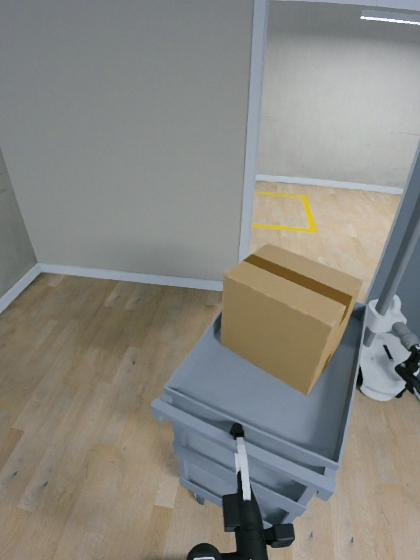

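Request:
move:
  blocking: false
  cameras: []
  r2: {"base":{"rotate_rad":-0.16},"pace":"slow"}

Request:
wait:
  seconds: 3
  cameras: []

Request:
move:
  blocking: false
  cameras: []
  r2: {"base":{"strafe_m":-0.1,"translate_m":0.05},"pace":"slow"}

Request:
wait:
  seconds: 3
  cameras: ["r2_head_camera"]

Scene clock: 588.90 s.
move: r2 moving
r1: as last shown
r1.turned_by_imu: -0.001
r1.lidar_m: 4.15 0.25 0.25 - 0.25 0.31 3.64 1.12 1.37 0.66 0.56 1.39
r1.motor_effort: lift_m=+15(15) arm_m=+4(4) wheel_0=-1(1) wheel_1=+0(0) wheel_2=+0(0)
r1.servo_current: wrist_yaw_rad=52(59) wrist_pitch_rad=39(52) wrist_roll_rad=59(59) gripper_m=39(52)
r1.contact_limits: translate_m 1
r1.wrist_depth_mm: - - - - - - - / - - - - - - - / - - - - - - - / - - - - - - - / - - - - - - - / 1229 1229 1138 199 1205 1182 1182 / 878 831 180 183 161 820 854
r2.base_odometry: x=-2.243 y=-1.091 heading=-2.803
r2.turned_by_wheels: -0.113
r2.turned_by_imu: -0.108
r2.base_tilt: forward=-0.7 right=+0.0
r2.lidar_m: 0.44 0.50 1.94 1.90 2.02 2.98 3.79 3.69 2.89 2.85 1.31 0.40
r2.base_status: rotate_rad moving
r2.joint_positions: lift_m=+0.686 arm_m=+0.000 wrist_yaw_rad=+0.009 wrist_pitch_rad=+0.003 wrist_roll_rad=+1.568 gripper_m=-0.029
r2.joint_status: not commanded
r2.measured_speeds: translate_m=-0.001 strafe_m=+0.000 rotate_rad=-0.318 lift_m=+0.000 arm_m=+0.000 wrist_yaw_rad=+0.000 wrist_pitch_rad=+0.000 wrist_roll_rad=+0.000
r2.motor_effort: lift_m=+17(17) arm_m=+5(5) wheel_0=+13(16) wheel_1=+8(9) wheel_2=+8(11)
r2.servo_current: wrist_yaw_rad=52(59) wrist_pitch_rad=39(46) wrist_roll_rad=46(52) gripper_m=78(85)
r2.hand_pose: x=+0.4600 y=-0.0849 z=+0.8635 quat_wxyz=(+0.708, +0.706, +0.004, +0.002) (m; r2's base frame)
r2.wrist_depth_mm: - 452 445 113 168 - - / 1756 370 373 122 179 - - / 1808 410 410 128 191 - - / - 452 459 137 205 - - / - 508 512 148 220 - - / - - 183 163 179 1576 492 / - - - - - 1537 455
pictures: none
No camera images: "cameras" was empty.

Scene clock: 589.50 s.
earlier move: r2 done
r1.base_odometry: x=-1.665 y=-0.522 heading=-2.185
r1.turned_by_wheels: +0.000
r1.turned_by_imu: +0.000
r1.base_tilt: forward=-1.6 right=+1.3
r1.lidar_m: 4.12 0.26 0.25 - 0.25 0.31 3.63 1.12 1.40 0.65 0.54 1.13
r1.base_status: not commanded
r1.joint_positions: lift_m=+0.150 arm_m=+0.000 wrist_yaw_rad=+0.303 wrist_pitch_rad=+0.006 wrist_roll_rad=+0.000 gripper_m=-0.020
r1.joint_status: not commanded
r1.measured_speeds: all 0
r1.motor_effort: lift_m=+15(15) arm_m=+4(4) wheel_0=+0(1) wheel_1=+0(0) wheel_2=+0(0)
r1.servo_current: wrist_yaw_rad=46(59) wrist_pitch_rad=52(52) wrist_roll_rad=46(59) gripper_m=39(52)
r1.contact_limits: translate_m 1
r1.hand_pose: x=+0.4722 y=+0.0025 z=+0.3267 quat_wxyz=(+0.989, +0.000, +0.003, +0.151) (m; r1's base frame)
r1.wrist_depth_mm: - - - - - - - / - - - - - - - / - - - - - - - / - - - - - - - / - - - - - - - / 1229 1229 1118 199 1205 1205 1182 / 866 842 180 183 162 809 842
r2.base_odometry: x=-2.244 y=-1.091 heading=-2.849
r2.turned_by_wheels: -0.046
r2.turned_by_imu: -0.044
r2.base_tilt: forward=-0.6 right=+0.1
r2.lidar_m: 0.41 0.47 1.96 1.90 2.03 2.86 3.83 3.86 2.94 2.83 1.31 0.38
r2.base_status: done
r2.joint_positions: lift_m=+0.686 arm_m=+0.000 wrist_yaw_rad=+0.005 wrist_pitch_rad=+0.003 wrist_roll_rad=+1.568 gripper_m=-0.029
r2.joint_status: not commanded
r2.measured_speeds: all 0
r2.motor_effort: lift_m=+17(17) arm_m=+5(5) wheel_0=+3(16) wheel_1=+5(9) wheel_2=+6(11)
r2.servo_current: wrist_yaw_rad=39(59) wrist_pitch_rad=46(52) wrist_roll_rad=46(59) gripper_m=85(91)
r2.hand_pose: x=+0.4596 y=-0.0860 z=+0.8635 quat_wxyz=(+0.708, +0.706, +0.003, +0.001) (m; r2's base frame)
r2.wrist_depth_mm: - - - 130 184 - - / 1808 389 389 135 194 - - / - 407 410 142 205 - - / - 452 442 151 215 - - / - 492 488 157 224 - - / - - 186 167 179 554 - / - - - - - 1576 466
wait: 0.60 of 3 s (r2 has come to rest)
pictures: none
No camera images: "cameras" was empty.

Scene clock: 590.00 s.
move: r2 moving
r1: as last shown
r1.lidar_m: 4.08 0.25 0.25 - 0.25 0.31 3.66 1.11 1.39 0.65 0.52 1.11
r1.servo_current: wrist_yaw_rad=52(59) wrist_pitch_rad=52(52) wrist_roll_rad=52(59) gripper_m=39(52)
r1.contact_limits: translate_m 1
r1.wrist_depth_mm: - - - - - - - / - - - - - - - / - - - - - - - / - - - - - - - / - - - - - - - / 1229 1229 1118 199 1182 1182 1182 / 891 831 180 184 162 820 854
r2.base_odometry: x=-2.252 y=-1.082 heading=-2.849
r2.turned_by_wheels: +0.000
r2.turned_by_imu: +0.000
r2.base_tilt: forward=-0.7 right=+0.1
r2.lidar_m: 0.42 0.48 1.98 1.89 2.02 2.87 3.83 3.87 2.91 2.82 1.28 0.41
r2.base_status: translate_m moving; strafe_m moving
r2.joint_positions: lift_m=+0.686 arm_m=+0.000 wrist_yaw_rad=+0.005 wrist_pitch_rad=+0.003 wrist_roll_rad=+1.568 gripper_m=-0.029
r2.joint_status: not commanded
r2.measured_speeds: translate_m=+0.022 strafe_m=-0.044 rotate_rad=-0.001 lift_m=+0.000 arm_m=+0.000 wrist_yaw_rad=+0.000 wrist_pitch_rad=+0.000 wrist_roll_rad=+0.000
r2.motor_effort: lift_m=+17(17) arm_m=+5(5) wheel_0=+13(16) wheel_1=-5(7) wheel_2=-5(8)
r2.servo_current: wrist_yaw_rad=39(59) wrist_pitch_rad=46(46) wrist_roll_rad=59(59) gripper_m=91(91)
r2.hand_pose: x=+0.4596 y=-0.0860 z=+0.8635 quat_wxyz=(+0.708, +0.706, +0.003, +0.001) (m; r2's base frame)
r2.wrist_depth_mm: 1708 - - - 183 - - / 1661 387 389 132 192 - - / 1808 407 407 140 203 - - / - 442 445 148 213 - - / - 488 488 155 222 - - / - - 187 166 179 1576 - / - - - - - 1576 466
pictures: none
No camera images: "cameras" was empty.

Scene clock: 591.90 s.
earlier move: r2 done
r1.base_odometry: x=-1.665 y=-0.522 heading=-2.185
r1.turned_by_wheels: +0.000
r1.turned_by_imu: +0.000
r1.base_tilt: forward=-1.5 right=+1.3
r1.lidar_m: 4.13 0.25 0.25 - 0.25 0.32 3.63 1.11 1.40 0.51 0.46 0.89
r1.base_status: not commanded
r1.joint_positions: lift_m=+0.150 arm_m=+0.000 wrist_yaw_rad=+0.303 wrist_pitch_rad=+0.006 wrist_roll_rad=+0.000 gripper_m=-0.020
r1.joint_status: not commanded
r1.measured_speeds: all 0
r1.motor_effort: lift_m=+15(15) arm_m=+4(4) wheel_0=+0(1) wheel_1=+0(0) wheel_2=+0(0)
r1.servo_current: wrist_yaw_rad=46(72) wrist_pitch_rad=46(59) wrist_roll_rad=46(65) gripper_m=46(52)
r1.contact_limits: translate_m 1
r1.hand_pose: x=+0.4722 y=+0.0025 z=+0.3267 quat_wxyz=(+0.989, +0.000, +0.003, +0.151) (m; r1's base frame)
r1.wrist_depth_mm: - - - - - - - / - - - - - - - / - - - - - - - / - - - - - - - / - - - - - - - / 1229 1229 1118 200 1182 1205 1182 / 891 842 180 183 161 809 854
r2.base_odometry: x=-2.320 y=-1.010 heading=-2.849
r2.turned_by_wheels: +0.000
r2.turned_by_imu: +0.001
r2.base_tilt: forward=-0.7 right=+0.1
r2.lidar_m: 0.41 0.44 2.04 2.00 2.13 3.01 3.89 3.75 2.82 2.73 1.17 0.40
r2.base_status: done
r2.joint_positions: lift_m=+0.686 arm_m=+0.000 wrist_yaw_rad=+0.005 wrist_pitch_rad=+0.003 wrist_roll_rad=+1.568 gripper_m=-0.029
r2.joint_status: not commanded
r2.measured_speeds: all 0
r2.motor_effort: lift_m=+17(17) arm_m=+5(5) wheel_0=+8(17) wheel_1=-4(7) wheel_2=-4(8)
r2.servo_current: wrist_yaw_rad=59(65) wrist_pitch_rad=46(52) wrist_roll_rad=59(59) gripper_m=85(91)
r2.hand_pose: x=+0.4596 y=-0.0860 z=+0.8635 quat_wxyz=(+0.708, +0.706, +0.003, +0.001) (m; r2's base frame)
r2.wrist_depth_mm: - - - 144 201 1537 - / - - - 149 207 - - / 1756 407 410 153 213 809 - / 1708 436 436 158 219 831 - / - 466 469 164 226 - - / - 496 186 168 178 - - / - - - - 241 1576 504
wait: 1.90 of 3 s (r2 has come to rest)
pictures: r2_head_camera
Images, in order (width x height): r2_head_camera 420x560.

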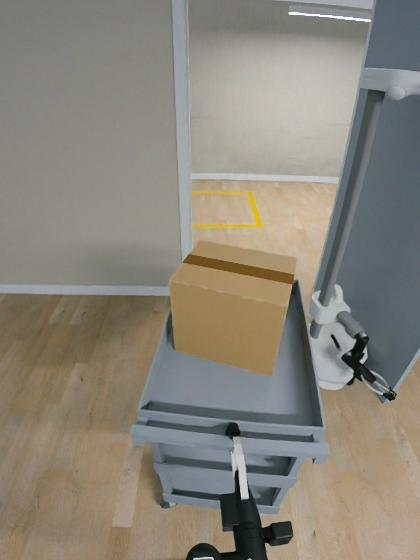

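Request:
move:
  blocking: false
  cameras: []
  r2: {"base":{"translate_m":0.35,"strafe_m":0.02},"pace":"slow"}

Request:
wait:
  seconds: 6
  cameras: ["r2_head_camera"]

Scene clock: 600.17 s.
move: r2 moving
r1: as last shown
r1.turned_by_imu: -0.001
r1.base_tilt: forward=-1.6 right=+1.3
r1.lidar_m: 4.11 0.25 0.25 - 0.25 0.31 3.64 1.08 1.42 0.51 0.46 0.90
r1.motor_effort: lift_m=+15(15) arm_m=+4(4) wheel_0=+0(0) wheel_1=+0(0) wheel_2=+0(0)
r1.servo_current: wrist_yaw_rad=59(59) wrist_pitch_rad=39(52) wrist_roll_rad=46(59) gripper_m=39(46)
r1.contact_limits: translate_m 1
r1.wrist_depth_mm: - - - - - - - / - - - - - - - / - - - - - - - / - - - - - - - / - - - - - - - / 1229 1229 1118 198 1229 1229 1160 / 866 842 180 183 161 809 842
r2.base_odometry: x=-2.332 y=-1.014 heading=-2.849
r2.turned_by_wheels: +0.000
r2.turned_by_imu: +0.001
r2.base_tilt: forward=-0.7 right=+0.1
r2.lidar_m: 0.40 0.44 2.08 1.99 2.13 2.99 3.90 3.73 2.82 2.74 1.19 0.41
r2.base_status: translate_m moving; strafe_m moving
r2.joint_positions: lift_m=+0.686 arm_m=+0.000 wrist_yaw_rad=+0.001 wrist_pitch_rad=+0.003 wrist_roll_rad=+1.568 gripper_m=-0.029
r2.joint_status: not commanded
r2.measured_speeds: translate_m=+0.047 strafe_m=+0.002 rotate_rad=-0.005 lift_m=+0.000 arm_m=+0.000 wrist_yaw_rad=-0.031 wrist_pitch_rad=+0.000 wrist_roll_rad=+0.000
r2.motor_effort: lift_m=+17(17) arm_m=+5(5) wheel_0=+7(13) wheel_1=+7(8) wheel_2=-13(13)
r2.servo_current: wrist_yaw_rad=39(52) wrist_pitch_rad=39(46) wrist_roll_rad=52(59) gripper_m=78(91)
r2.hand_pose: x=+0.4593 y=-0.0872 z=+0.8635 quat_wxyz=(+0.708, +0.706, +0.001, -0.001) (m; r2's base frame)
r2.wrist_depth_mm: - - - 148 205 1499 - / - - - 152 211 - - / 1756 415 410 155 215 809 - / 1708 439 436 160 220 831 - / - 462 466 165 229 - - / - 488 187 168 178 - - / - - - - 238 1576 500
pictures: none
No camera images: "cameras" was empty.

Scene clock: 604.47 s.
earlier move: r2 done
r1.base_odometry: x=-1.665 y=-0.522 heading=-2.185
r1.turned_by_wheels: +0.000
r1.turned_by_imu: +0.000
r1.base_tilt: forward=-1.6 right=+1.3
r1.lidar_m: 4.10 0.26 0.25 - 0.25 0.30 3.63 1.13 0.30 0.28 0.43 1.15
r1.base_status: not commanded
r1.joint_positions: lift_m=+0.150 arm_m=+0.000 wrist_yaw_rad=+0.303 wrist_pitch_rad=+0.006 wrist_roll_rad=+0.000 gripper_m=-0.020
r1.joint_status: not commanded
r1.measured_speeds: all 0
r1.motor_effort: lift_m=+15(15) arm_m=+4(4) wheel_0=+0(1) wheel_1=+0(0) wheel_2=+0(0)
r1.servo_current: wrist_yaw_rad=72(72) wrist_pitch_rad=52(59) wrist_roll_rad=52(65) gripper_m=39(52)
r1.contact_limits: translate_m 1
r1.hand_pose: x=+0.4722 y=+0.0025 z=+0.3267 quat_wxyz=(+0.989, +0.000, +0.003, +0.151) (m; r1's base frame)
r1.wrist_depth_mm: - - - - - - - / - - - - - - - / - - - - - - - / - - - - - - - / - - - - - - - / 1229 1229 1118 198 1205 1205 1205 / 878 831 180 183 162 820 854
r2.base_odometry: x=-2.649 y=-1.130 heading=-2.849
r2.turned_by_wheels: +0.000
r2.turned_by_imu: -0.001
r2.base_tilt: forward=-0.7 right=+0.1
r2.lidar_m: 0.42 0.52 2.03 1.95 2.07 2.94 - 3.79 2.88 2.78 0.99 0.38
r2.base_status: done
r2.joint_positions: lift_m=+0.686 arm_m=+0.000 wrist_yaw_rad=-0.005 wrist_pitch_rad=+0.003 wrist_roll_rad=+1.568 gripper_m=-0.029
r2.joint_status: not commanded
r2.measured_speeds: all 0
r2.motor_effort: lift_m=+17(17) arm_m=+5(5) wheel_0=+4(13) wheel_1=+5(8) wheel_2=-9(16)
r2.servo_current: wrist_yaw_rad=52(65) wrist_pitch_rad=46(46) wrist_roll_rad=46(65) gripper_m=85(91)
r2.hand_pose: x=+0.4588 y=-0.0888 z=+0.8635 quat_wxyz=(+0.708, +0.706, -0.001, -0.003) (m; r2's base frame)
r2.wrist_depth_mm: - - 549 123 179 - - / - 379 382 127 187 - - / - 407 410 136 197 - - / - 466 455 144 213 - - / - 504 504 154 221 - - / - - 183 166 178 554 508 / - 137 - - - - 466
wait: 4.30 of 6 s (r2 has come to rest)
pictures: r2_head_camera
Images, in order (width x height): r2_head_camera 420x560.

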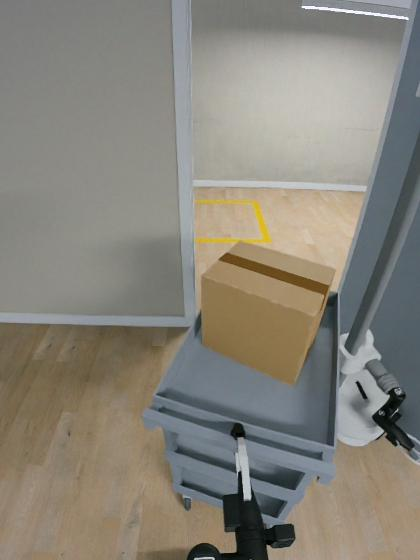

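Request:
move:
  blocking: false
  cameras: []
  r2: {"base":{"strafe_m":-0.13},"pace":"slow"}

Request:
wait:
  seconds: 4
  cameras: ["r2_head_camera"]

Scene clock: 612.60 s.
move: r2 moving
r1: as last shown
r1.turned_by_imu: -0.001
r1.lidar_m: 4.12 0.25 0.25 - 0.25 0.30 3.64 1.12 0.30 0.28 0.42 1.10
r1.motor_effort: lift_m=+15(15) arm_m=+4(4) wheel_0=-1(1) wheel_1=+0(0) wheel_2=+0(0)
r1.servo_current: wrist_yaw_rad=52(59) wrist_pitch_rad=46(52) wrist_roll_rad=52(65) gripper_m=39(46)
r1.contact_limits: translate_m 1
r1.wrist_depth_mm: - - - - - - - / - - - - - - - / - - - - - - - / - - - - - - - / - - - - - - - / 1229 1229 1160 199 1229 1229 1182 / 866 831 180 184 160 820 842
r2.base_odometry: x=-2.653 y=-1.116 heading=-2.849
r2.turned_by_wheels: +0.000
r2.turned_by_imu: +0.002
r2.base_tilt: forward=-0.7 right=+0.1
r2.lidar_m: 0.41 0.52 2.04 1.98 2.11 2.94 - 3.75 2.86 2.76 0.99 0.39
r2.base_status: strafe_m moving
r2.joint_positions: lift_m=+0.686 arm_m=+0.000 wrist_yaw_rad=+0.000 wrist_pitch_rad=+0.003 wrist_roll_rad=+1.568 gripper_m=-0.029
r2.joint_status: not commanded
r2.measured_speeds: translate_m=+0.000 strafe_m=-0.055 rotate_rad=+0.003 lift_m=+0.000 arm_m=+0.000 wrist_yaw_rad=+0.037 wrist_pitch_rad=+0.000 wrist_roll_rad=+0.000
r2.motor_effort: lift_m=+17(17) arm_m=+5(5) wheel_0=+12(12) wheel_1=-6(8) wheel_2=+0(7)
r2.servo_current: wrist_yaw_rad=46(59) wrist_pitch_rad=39(46) wrist_roll_rad=39(52) gripper_m=85(85)
r2.hand_pose: x=+0.4592 y=-0.0874 z=+0.8635 quat_wxyz=(+0.708, +0.706, +0.001, -0.001) (m; r2's base frame)
r2.wrist_depth_mm: - - 500 118 174 - - / - 377 373 125 183 - - / - 407 407 133 195 - - / - 473 455 143 208 - - / - 508 508 152 221 - - / - - 183 165 178 549 504 / - - - - - 1464 462
pictures: none
No camera images: "cameras" was empty.

Scene clock: 614.53 s.
earlier move: r2 done
r1.base_odometry: x=-1.665 y=-0.522 heading=-2.185
r1.turned_by_wheels: +0.000
r1.turned_by_imu: +0.000
r1.base_tilt: forward=-1.6 right=+1.3
r1.lidar_m: 4.11 0.26 0.25 - 0.25 0.28 3.63 1.11 0.28 0.26 0.35 0.93
r1.base_status: not commanded
r1.joint_positions: lift_m=+0.150 arm_m=+0.000 wrist_yaw_rad=+0.303 wrist_pitch_rad=+0.006 wrist_roll_rad=+0.000 gripper_m=-0.020
r1.joint_status: not commanded
r1.measured_speeds: all 0
r1.motor_effort: lift_m=+15(15) arm_m=+4(4) wheel_0=+0(1) wheel_1=+0(0) wheel_2=+0(0)
r1.servo_current: wrist_yaw_rad=78(78) wrist_pitch_rad=46(59) wrist_roll_rad=59(65) gripper_m=46(46)
r1.contact_limits: translate_m 1
r1.hand_pose: x=+0.4722 y=+0.0025 z=+0.3267 quat_wxyz=(+0.989, +0.000, +0.003, +0.151) (m; r1's base frame)
r1.wrist_depth_mm: - - - - - - - / - - - - - - - / - - - - - - - / - - - - - - - / - - - - - - - / 1229 1205 1118 198 1205 1182 1160 / 891 831 180 184 161 809 842
r2.base_odometry: x=-2.687 y=-1.006 heading=-2.849
r2.turned_by_wheels: +0.000
r2.turned_by_imu: +0.000
r2.base_tilt: forward=-0.7 right=+0.1
r2.lidar_m: 0.41 0.46 2.16 2.09 2.22 3.14 - 3.64 2.73 2.64 0.89 0.39
r2.base_status: done
r2.joint_positions: lift_m=+0.686 arm_m=+0.000 wrist_yaw_rad=+0.006 wrist_pitch_rad=+0.003 wrist_roll_rad=+1.568 gripper_m=-0.029
r2.joint_status: not commanded
r2.measured_speeds: all 0
r2.motor_effort: lift_m=+17(17) arm_m=+5(5) wheel_0=+5(17) wheel_1=-5(8) wheel_2=+0(7)
r2.servo_current: wrist_yaw_rad=46(65) wrist_pitch_rad=39(46) wrist_roll_rad=52(59) gripper_m=78(85)
r2.hand_pose: x=+0.4597 y=-0.0858 z=+0.8634 quat_wxyz=(+0.708, +0.706, +0.003, +0.001) (m; r2's base frame)
r2.wrist_depth_mm: - - - 140 195 1366 - / - - 500 145 201 - - / - 407 407 149 210 - - / - 445 439 156 218 831 - / - 484 477 162 227 - - / - 508 188 168 178 - - / - - - - 244 1464 492
wait: 1.93 of 4 s (r2 has come to rest)
pictures: r2_head_camera
Images, in order (width x height): r2_head_camera 420x560.

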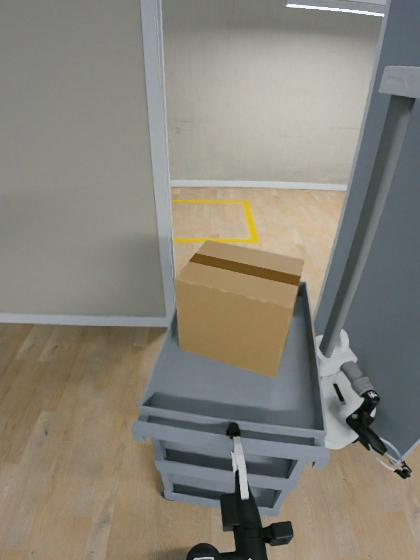

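Request:
move:
  blocking: false
  cameras: []
  r2: {"base":{"translate_m":-0.45,"strafe_m":-0.17},"pace":"slow"}

Request:
wait:
  seconds: 7
  cameras: ["r2_head_camera"]

Scene clock: 638.73 s.
move: r2 moving
r1: as last shown
r1.turned_by_imu: -0.002
r1.lidar_m: 4.12 0.26 0.25 - 0.25 0.31 3.62 1.11 0.28 0.27 0.35 0.96
r1.servo_current: wrist_yaw_rad=59(59) wrist_pitch_rad=52(52) wrist_roll_rad=39(65) gripper_m=46(46)
r1.contact_limits: translate_m 1
r1.wrist_depth_mm: - - - - - - - / - - - - - - - / - - - - - - - / - - - - - - - / - - - - - - - / 1205 1229 1118 199 1205 1182 1182 / 866 831 180 183 162 809 842
r2.base_odometry: x=-2.676 y=-0.998 heading=-2.849
r2.turned_by_wheels: +0.000
r2.turned_by_imu: +0.003
r2.base_tilt: forward=-0.6 right=+0.0
r2.lidar_m: 0.41 0.44 2.16 2.09 2.24 3.15 - 3.59 2.73 2.63 0.90 0.41
r2.base_status: translate_m moving; strafe_m moving
r2.joint_positions: lift_m=+0.686 arm_m=+0.000 wrist_yaw_rad=+0.006 wrist_pitch_rad=+0.003 wrist_roll_rad=+1.568 gripper_m=-0.029
r2.joint_status: not commanded
r2.measured_speeds: translate_m=-0.047 strafe_m=-0.018 rotate_rad=-0.001 lift_m=+0.000 arm_m=+0.000 wrist_yaw_rad=+0.000 wrist_pitch_rad=+0.000 wrist_roll_rad=+0.000
r2.motor_effort: lift_m=+17(17) arm_m=-1(5) wheel_0=-6(7) wheel_1=-9(9) wheel_2=+14(16)
r2.servo_current: wrist_yaw_rad=46(65) wrist_pitch_rad=39(46) wrist_roll_rad=46(52) gripper_m=85(85)
r2.hand_pose: x=+0.4598 y=-0.0858 z=+0.8634 quat_wxyz=(+0.708, +0.706, +0.003, +0.001) (m; r2's base frame)
r2.wrist_depth_mm: - - - 142 197 1464 - / - - 539 146 204 - - / - 407 410 151 211 - - / - 445 442 157 219 831 - / - 477 473 164 227 - - / - 504 186 168 178 - - / - 137 - - 243 1464 500
pictures: none
No camera images: "cameras" was empty.

Scene clock: 644.27 s.
earlier move: r2 done
r1.base_odometry: x=-1.665 y=-0.522 heading=-2.185
r1.turned_by_wheels: +0.000
r1.turned_by_imu: +0.000
r1.base_tilt: forward=-1.6 right=+1.3
r1.lidar_m: 4.10 0.26 0.25 - 0.25 0.31 3.65 1.10 1.40 0.67 0.35 0.38
r1.base_status: not commanded
r1.joint_positions: lift_m=+0.150 arm_m=+0.000 wrist_yaw_rad=+0.303 wrist_pitch_rad=+0.006 wrist_roll_rad=+0.000 gripper_m=-0.020
r1.joint_status: not commanded
r1.measured_speeds: all 0
r1.motor_effort: lift_m=+15(15) arm_m=+4(4) wheel_0=+0(1) wheel_1=+0(1) wheel_2=+0(0)
r1.servo_current: wrist_yaw_rad=46(78) wrist_pitch_rad=46(59) wrist_roll_rad=46(72) gripper_m=39(52)
r1.contact_limits: translate_m 1
r1.hand_pose: x=+0.4722 y=+0.0025 z=+0.3267 quat_wxyz=(+0.989, +0.000, +0.003, +0.151) (m; r1's base frame)
r1.wrist_depth_mm: - - - - - - - / - - - - - - - / - - - - - - - / - - - - - - - / - - - - - - - / 1229 1205 1138 199 1182 1205 1160 / 878 831 180 183 161 809 854
r2.base_odometry: x=-2.305 y=-0.713 heading=-2.849
r2.turned_by_wheels: +0.000
r2.turned_by_imu: +0.000
r2.base_tilt: forward=-0.7 right=+0.1
r2.lidar_m: 0.40 0.42 2.37 2.28 2.41 3.44 3.80 3.33 2.52 2.45 2.59 0.43
r2.base_status: done
r2.joint_positions: lift_m=+0.686 arm_m=+0.000 wrist_yaw_rad=+0.001 wrist_pitch_rad=+0.003 wrist_roll_rad=+1.568 gripper_m=-0.029
r2.joint_status: not commanded
r2.measured_speeds: all 0
r2.motor_effort: lift_m=+17(17) arm_m=-3(5) wheel_0=-6(11) wheel_1=-5(10) wheel_2=+7(16)
r2.servo_current: wrist_yaw_rad=39(65) wrist_pitch_rad=33(52) wrist_roll_rad=46(59) gripper_m=85(91)
r2.hand_pose: x=+0.4594 y=-0.0870 z=+0.8634 quat_wxyz=(+0.708, +0.706, +0.002, -0.001) (m; r2's base frame)
r2.wrist_depth_mm: - - - 165 224 904 917 / - 1255 - 166 226 1078 - / - - 496 167 227 820 - / 1808 436 433 168 229 831 - / - 459 452 170 230 842 - / - 473 187 170 178 - - / - 137 - - 233 1576 -
wait: 5.53 of 7 s (r2 has come to rest)
pictures: r2_head_camera
Images, in order (width x height): r2_head_camera 420x560.

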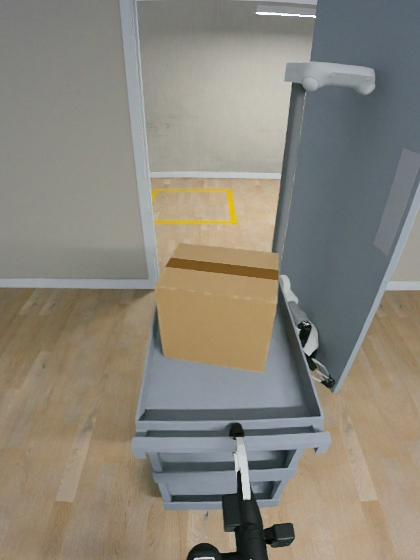

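Request:
move:
  blocking: false
  cameras: []
  r2: {"base":{"strafe_m":-0.13},"pace":"slow"}

Request:
wait:
  seconds: 4
  cameras: ["r2_head_camera"]

Scene clock: 652.57 s.
move: r2 moving
r1: as last shown
r1.turned_by_imu: -0.001
r1.lidar_m: 4.13 0.26 0.25 - 0.25 0.30 3.61 1.12 1.40 0.66 0.35 0.34
r1.motor_effort: lift_m=+15(15) arm_m=+4(4) wheel_0=+0(1) wheel_1=+0(0) wheel_2=+0(0)
r1.servo_current: wrist_yaw_rad=46(65) wrist_pitch_rad=46(52) wrist_roll_rad=52(65) gripper_m=46(52)
r1.contact_limits: translate_m 1
r1.wrist_depth_mm: - - - - - - - / - - - - - - - / - - - - - - - / - - - - - - - / - - - - - - - / 1229 1255 1118 199 1229 1205 1160 / 878 831 180 183 161 798 854
r2.base_odometry: x=-2.309 y=-0.700 heading=-2.849
r2.turned_by_wheels: +0.000
r2.turned_by_imu: +0.002
r2.base_tilt: forward=-0.6 right=+0.1
r2.lidar_m: 0.38 0.41 2.38 2.31 2.45 3.47 3.80 3.30 2.52 2.43 2.56 0.43
r2.base_status: strafe_m moving
r2.joint_positions: lift_m=+0.686 arm_m=+0.000 wrist_yaw_rad=+0.002 wrist_pitch_rad=+0.003 wrist_roll_rad=+1.568 gripper_m=-0.029
r2.joint_status: not commanded
r2.measured_speeds: translate_m=+0.000 strafe_m=-0.056 rotate_rad=+0.001 lift_m=+0.000 arm_m=+0.000 wrist_yaw_rad=+0.016 wrist_pitch_rad=+0.000 wrist_roll_rad=+0.000
r2.motor_effort: lift_m=+17(17) arm_m=-4(4) wheel_0=+9(12) wheel_1=-5(9) wheel_2=+0(6)
r2.servo_current: wrist_yaw_rad=52(52) wrist_pitch_rad=39(46) wrist_roll_rad=52(59) gripper_m=78(85)
r2.hand_pose: x=+0.4595 y=-0.0868 z=+0.8634 quat_wxyz=(+0.708, +0.706, +0.002, +0.000) (m; r2's base frame)
r2.wrist_depth_mm: - - - 162 221 917 931 / - 1255 1160 163 222 1160 - / - - 469 165 225 820 - / 1863 436 433 167 227 831 - / - 459 452 169 229 842 - / - 469 186 169 179 - - / - 137 488 - 234 1576 -
pictures: none
No camera images: "cameras" was empty.

Scene clock: 654.50 s.
earlier move: r2 done
r1.base_odometry: x=-1.665 y=-0.522 heading=-2.185
r1.turned_by_wheels: +0.000
r1.turned_by_imu: +0.000
r1.base_tilt: forward=-1.6 right=+1.3
r1.lidar_m: 4.12 0.25 0.25 - 0.25 0.30 3.64 1.08 1.40 0.72 0.34 0.38
r1.base_status: not commanded
r1.joint_positions: lift_m=+0.150 arm_m=+0.000 wrist_yaw_rad=+0.303 wrist_pitch_rad=+0.006 wrist_roll_rad=+0.000 gripper_m=-0.020
r1.joint_status: not commanded
r1.measured_speeds: all 0
r1.motor_effort: lift_m=+15(15) arm_m=+4(4) wheel_0=+0(1) wheel_1=+0(1) wheel_2=+0(0)
r1.servo_current: wrist_yaw_rad=59(65) wrist_pitch_rad=39(59) wrist_roll_rad=46(65) gripper_m=39(52)
r1.contact_limits: translate_m 1
r1.hand_pose: x=+0.4722 y=+0.0025 z=+0.3267 quat_wxyz=(+0.989, +0.000, +0.003, +0.151) (m; r1's base frame)
r1.wrist_depth_mm: - - - - - - - / - - - - - - - / - - - - - - - / - - - - - - - / - - - - - - - / 1255 1229 1138 198 1205 1205 1182 / 866 831 180 183 161 820 854
r2.base_odometry: x=-2.342 y=-0.589 heading=-2.849
r2.turned_by_wheels: +0.000
r2.turned_by_imu: +0.001
r2.base_tilt: forward=-0.7 right=+0.1
r2.lidar_m: 0.36 0.38 2.49 2.41 2.55 3.63 3.81 3.19 2.41 2.34 2.45 0.42
r2.base_status: done
r2.joint_positions: lift_m=+0.686 arm_m=+0.000 wrist_yaw_rad=+0.004 wrist_pitch_rad=+0.003 wrist_roll_rad=+1.568 gripper_m=-0.029
r2.joint_status: not commanded
r2.measured_speeds: all 0
r2.motor_effort: lift_m=+17(17) arm_m=-4(4) wheel_0=+8(15) wheel_1=-3(9) wheel_2=+0(6)
r2.servo_current: wrist_yaw_rad=46(59) wrist_pitch_rad=39(52) wrist_roll_rad=46(59) gripper_m=85(85)
r2.hand_pose: x=+0.4597 y=-0.0862 z=+0.8634 quat_wxyz=(+0.708, +0.706, +0.003, +0.000) (m; r2's base frame)
r2.wrist_depth_mm: - - - 177 195 244 798 / - - - 175 236 249 247 / - - - 174 235 1182 - / 1921 - 544 232 232 831 - / - 436 436 172 232 831 - / - 442 186 169 179 - - / - 137 455 - 229 - -
wait: 1.93 of 4 s (r2 has come to rest)
pictures: r2_head_camera
Images, in order (width x height): r2_head_camera 420x560.

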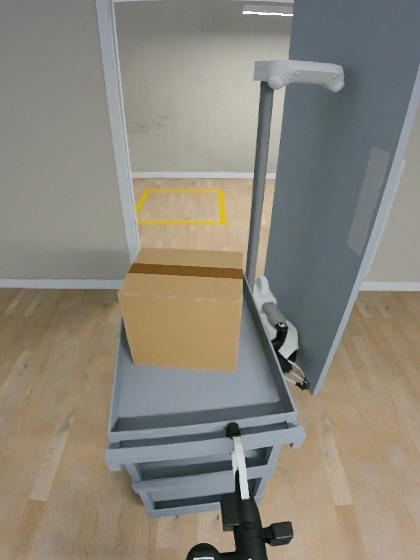

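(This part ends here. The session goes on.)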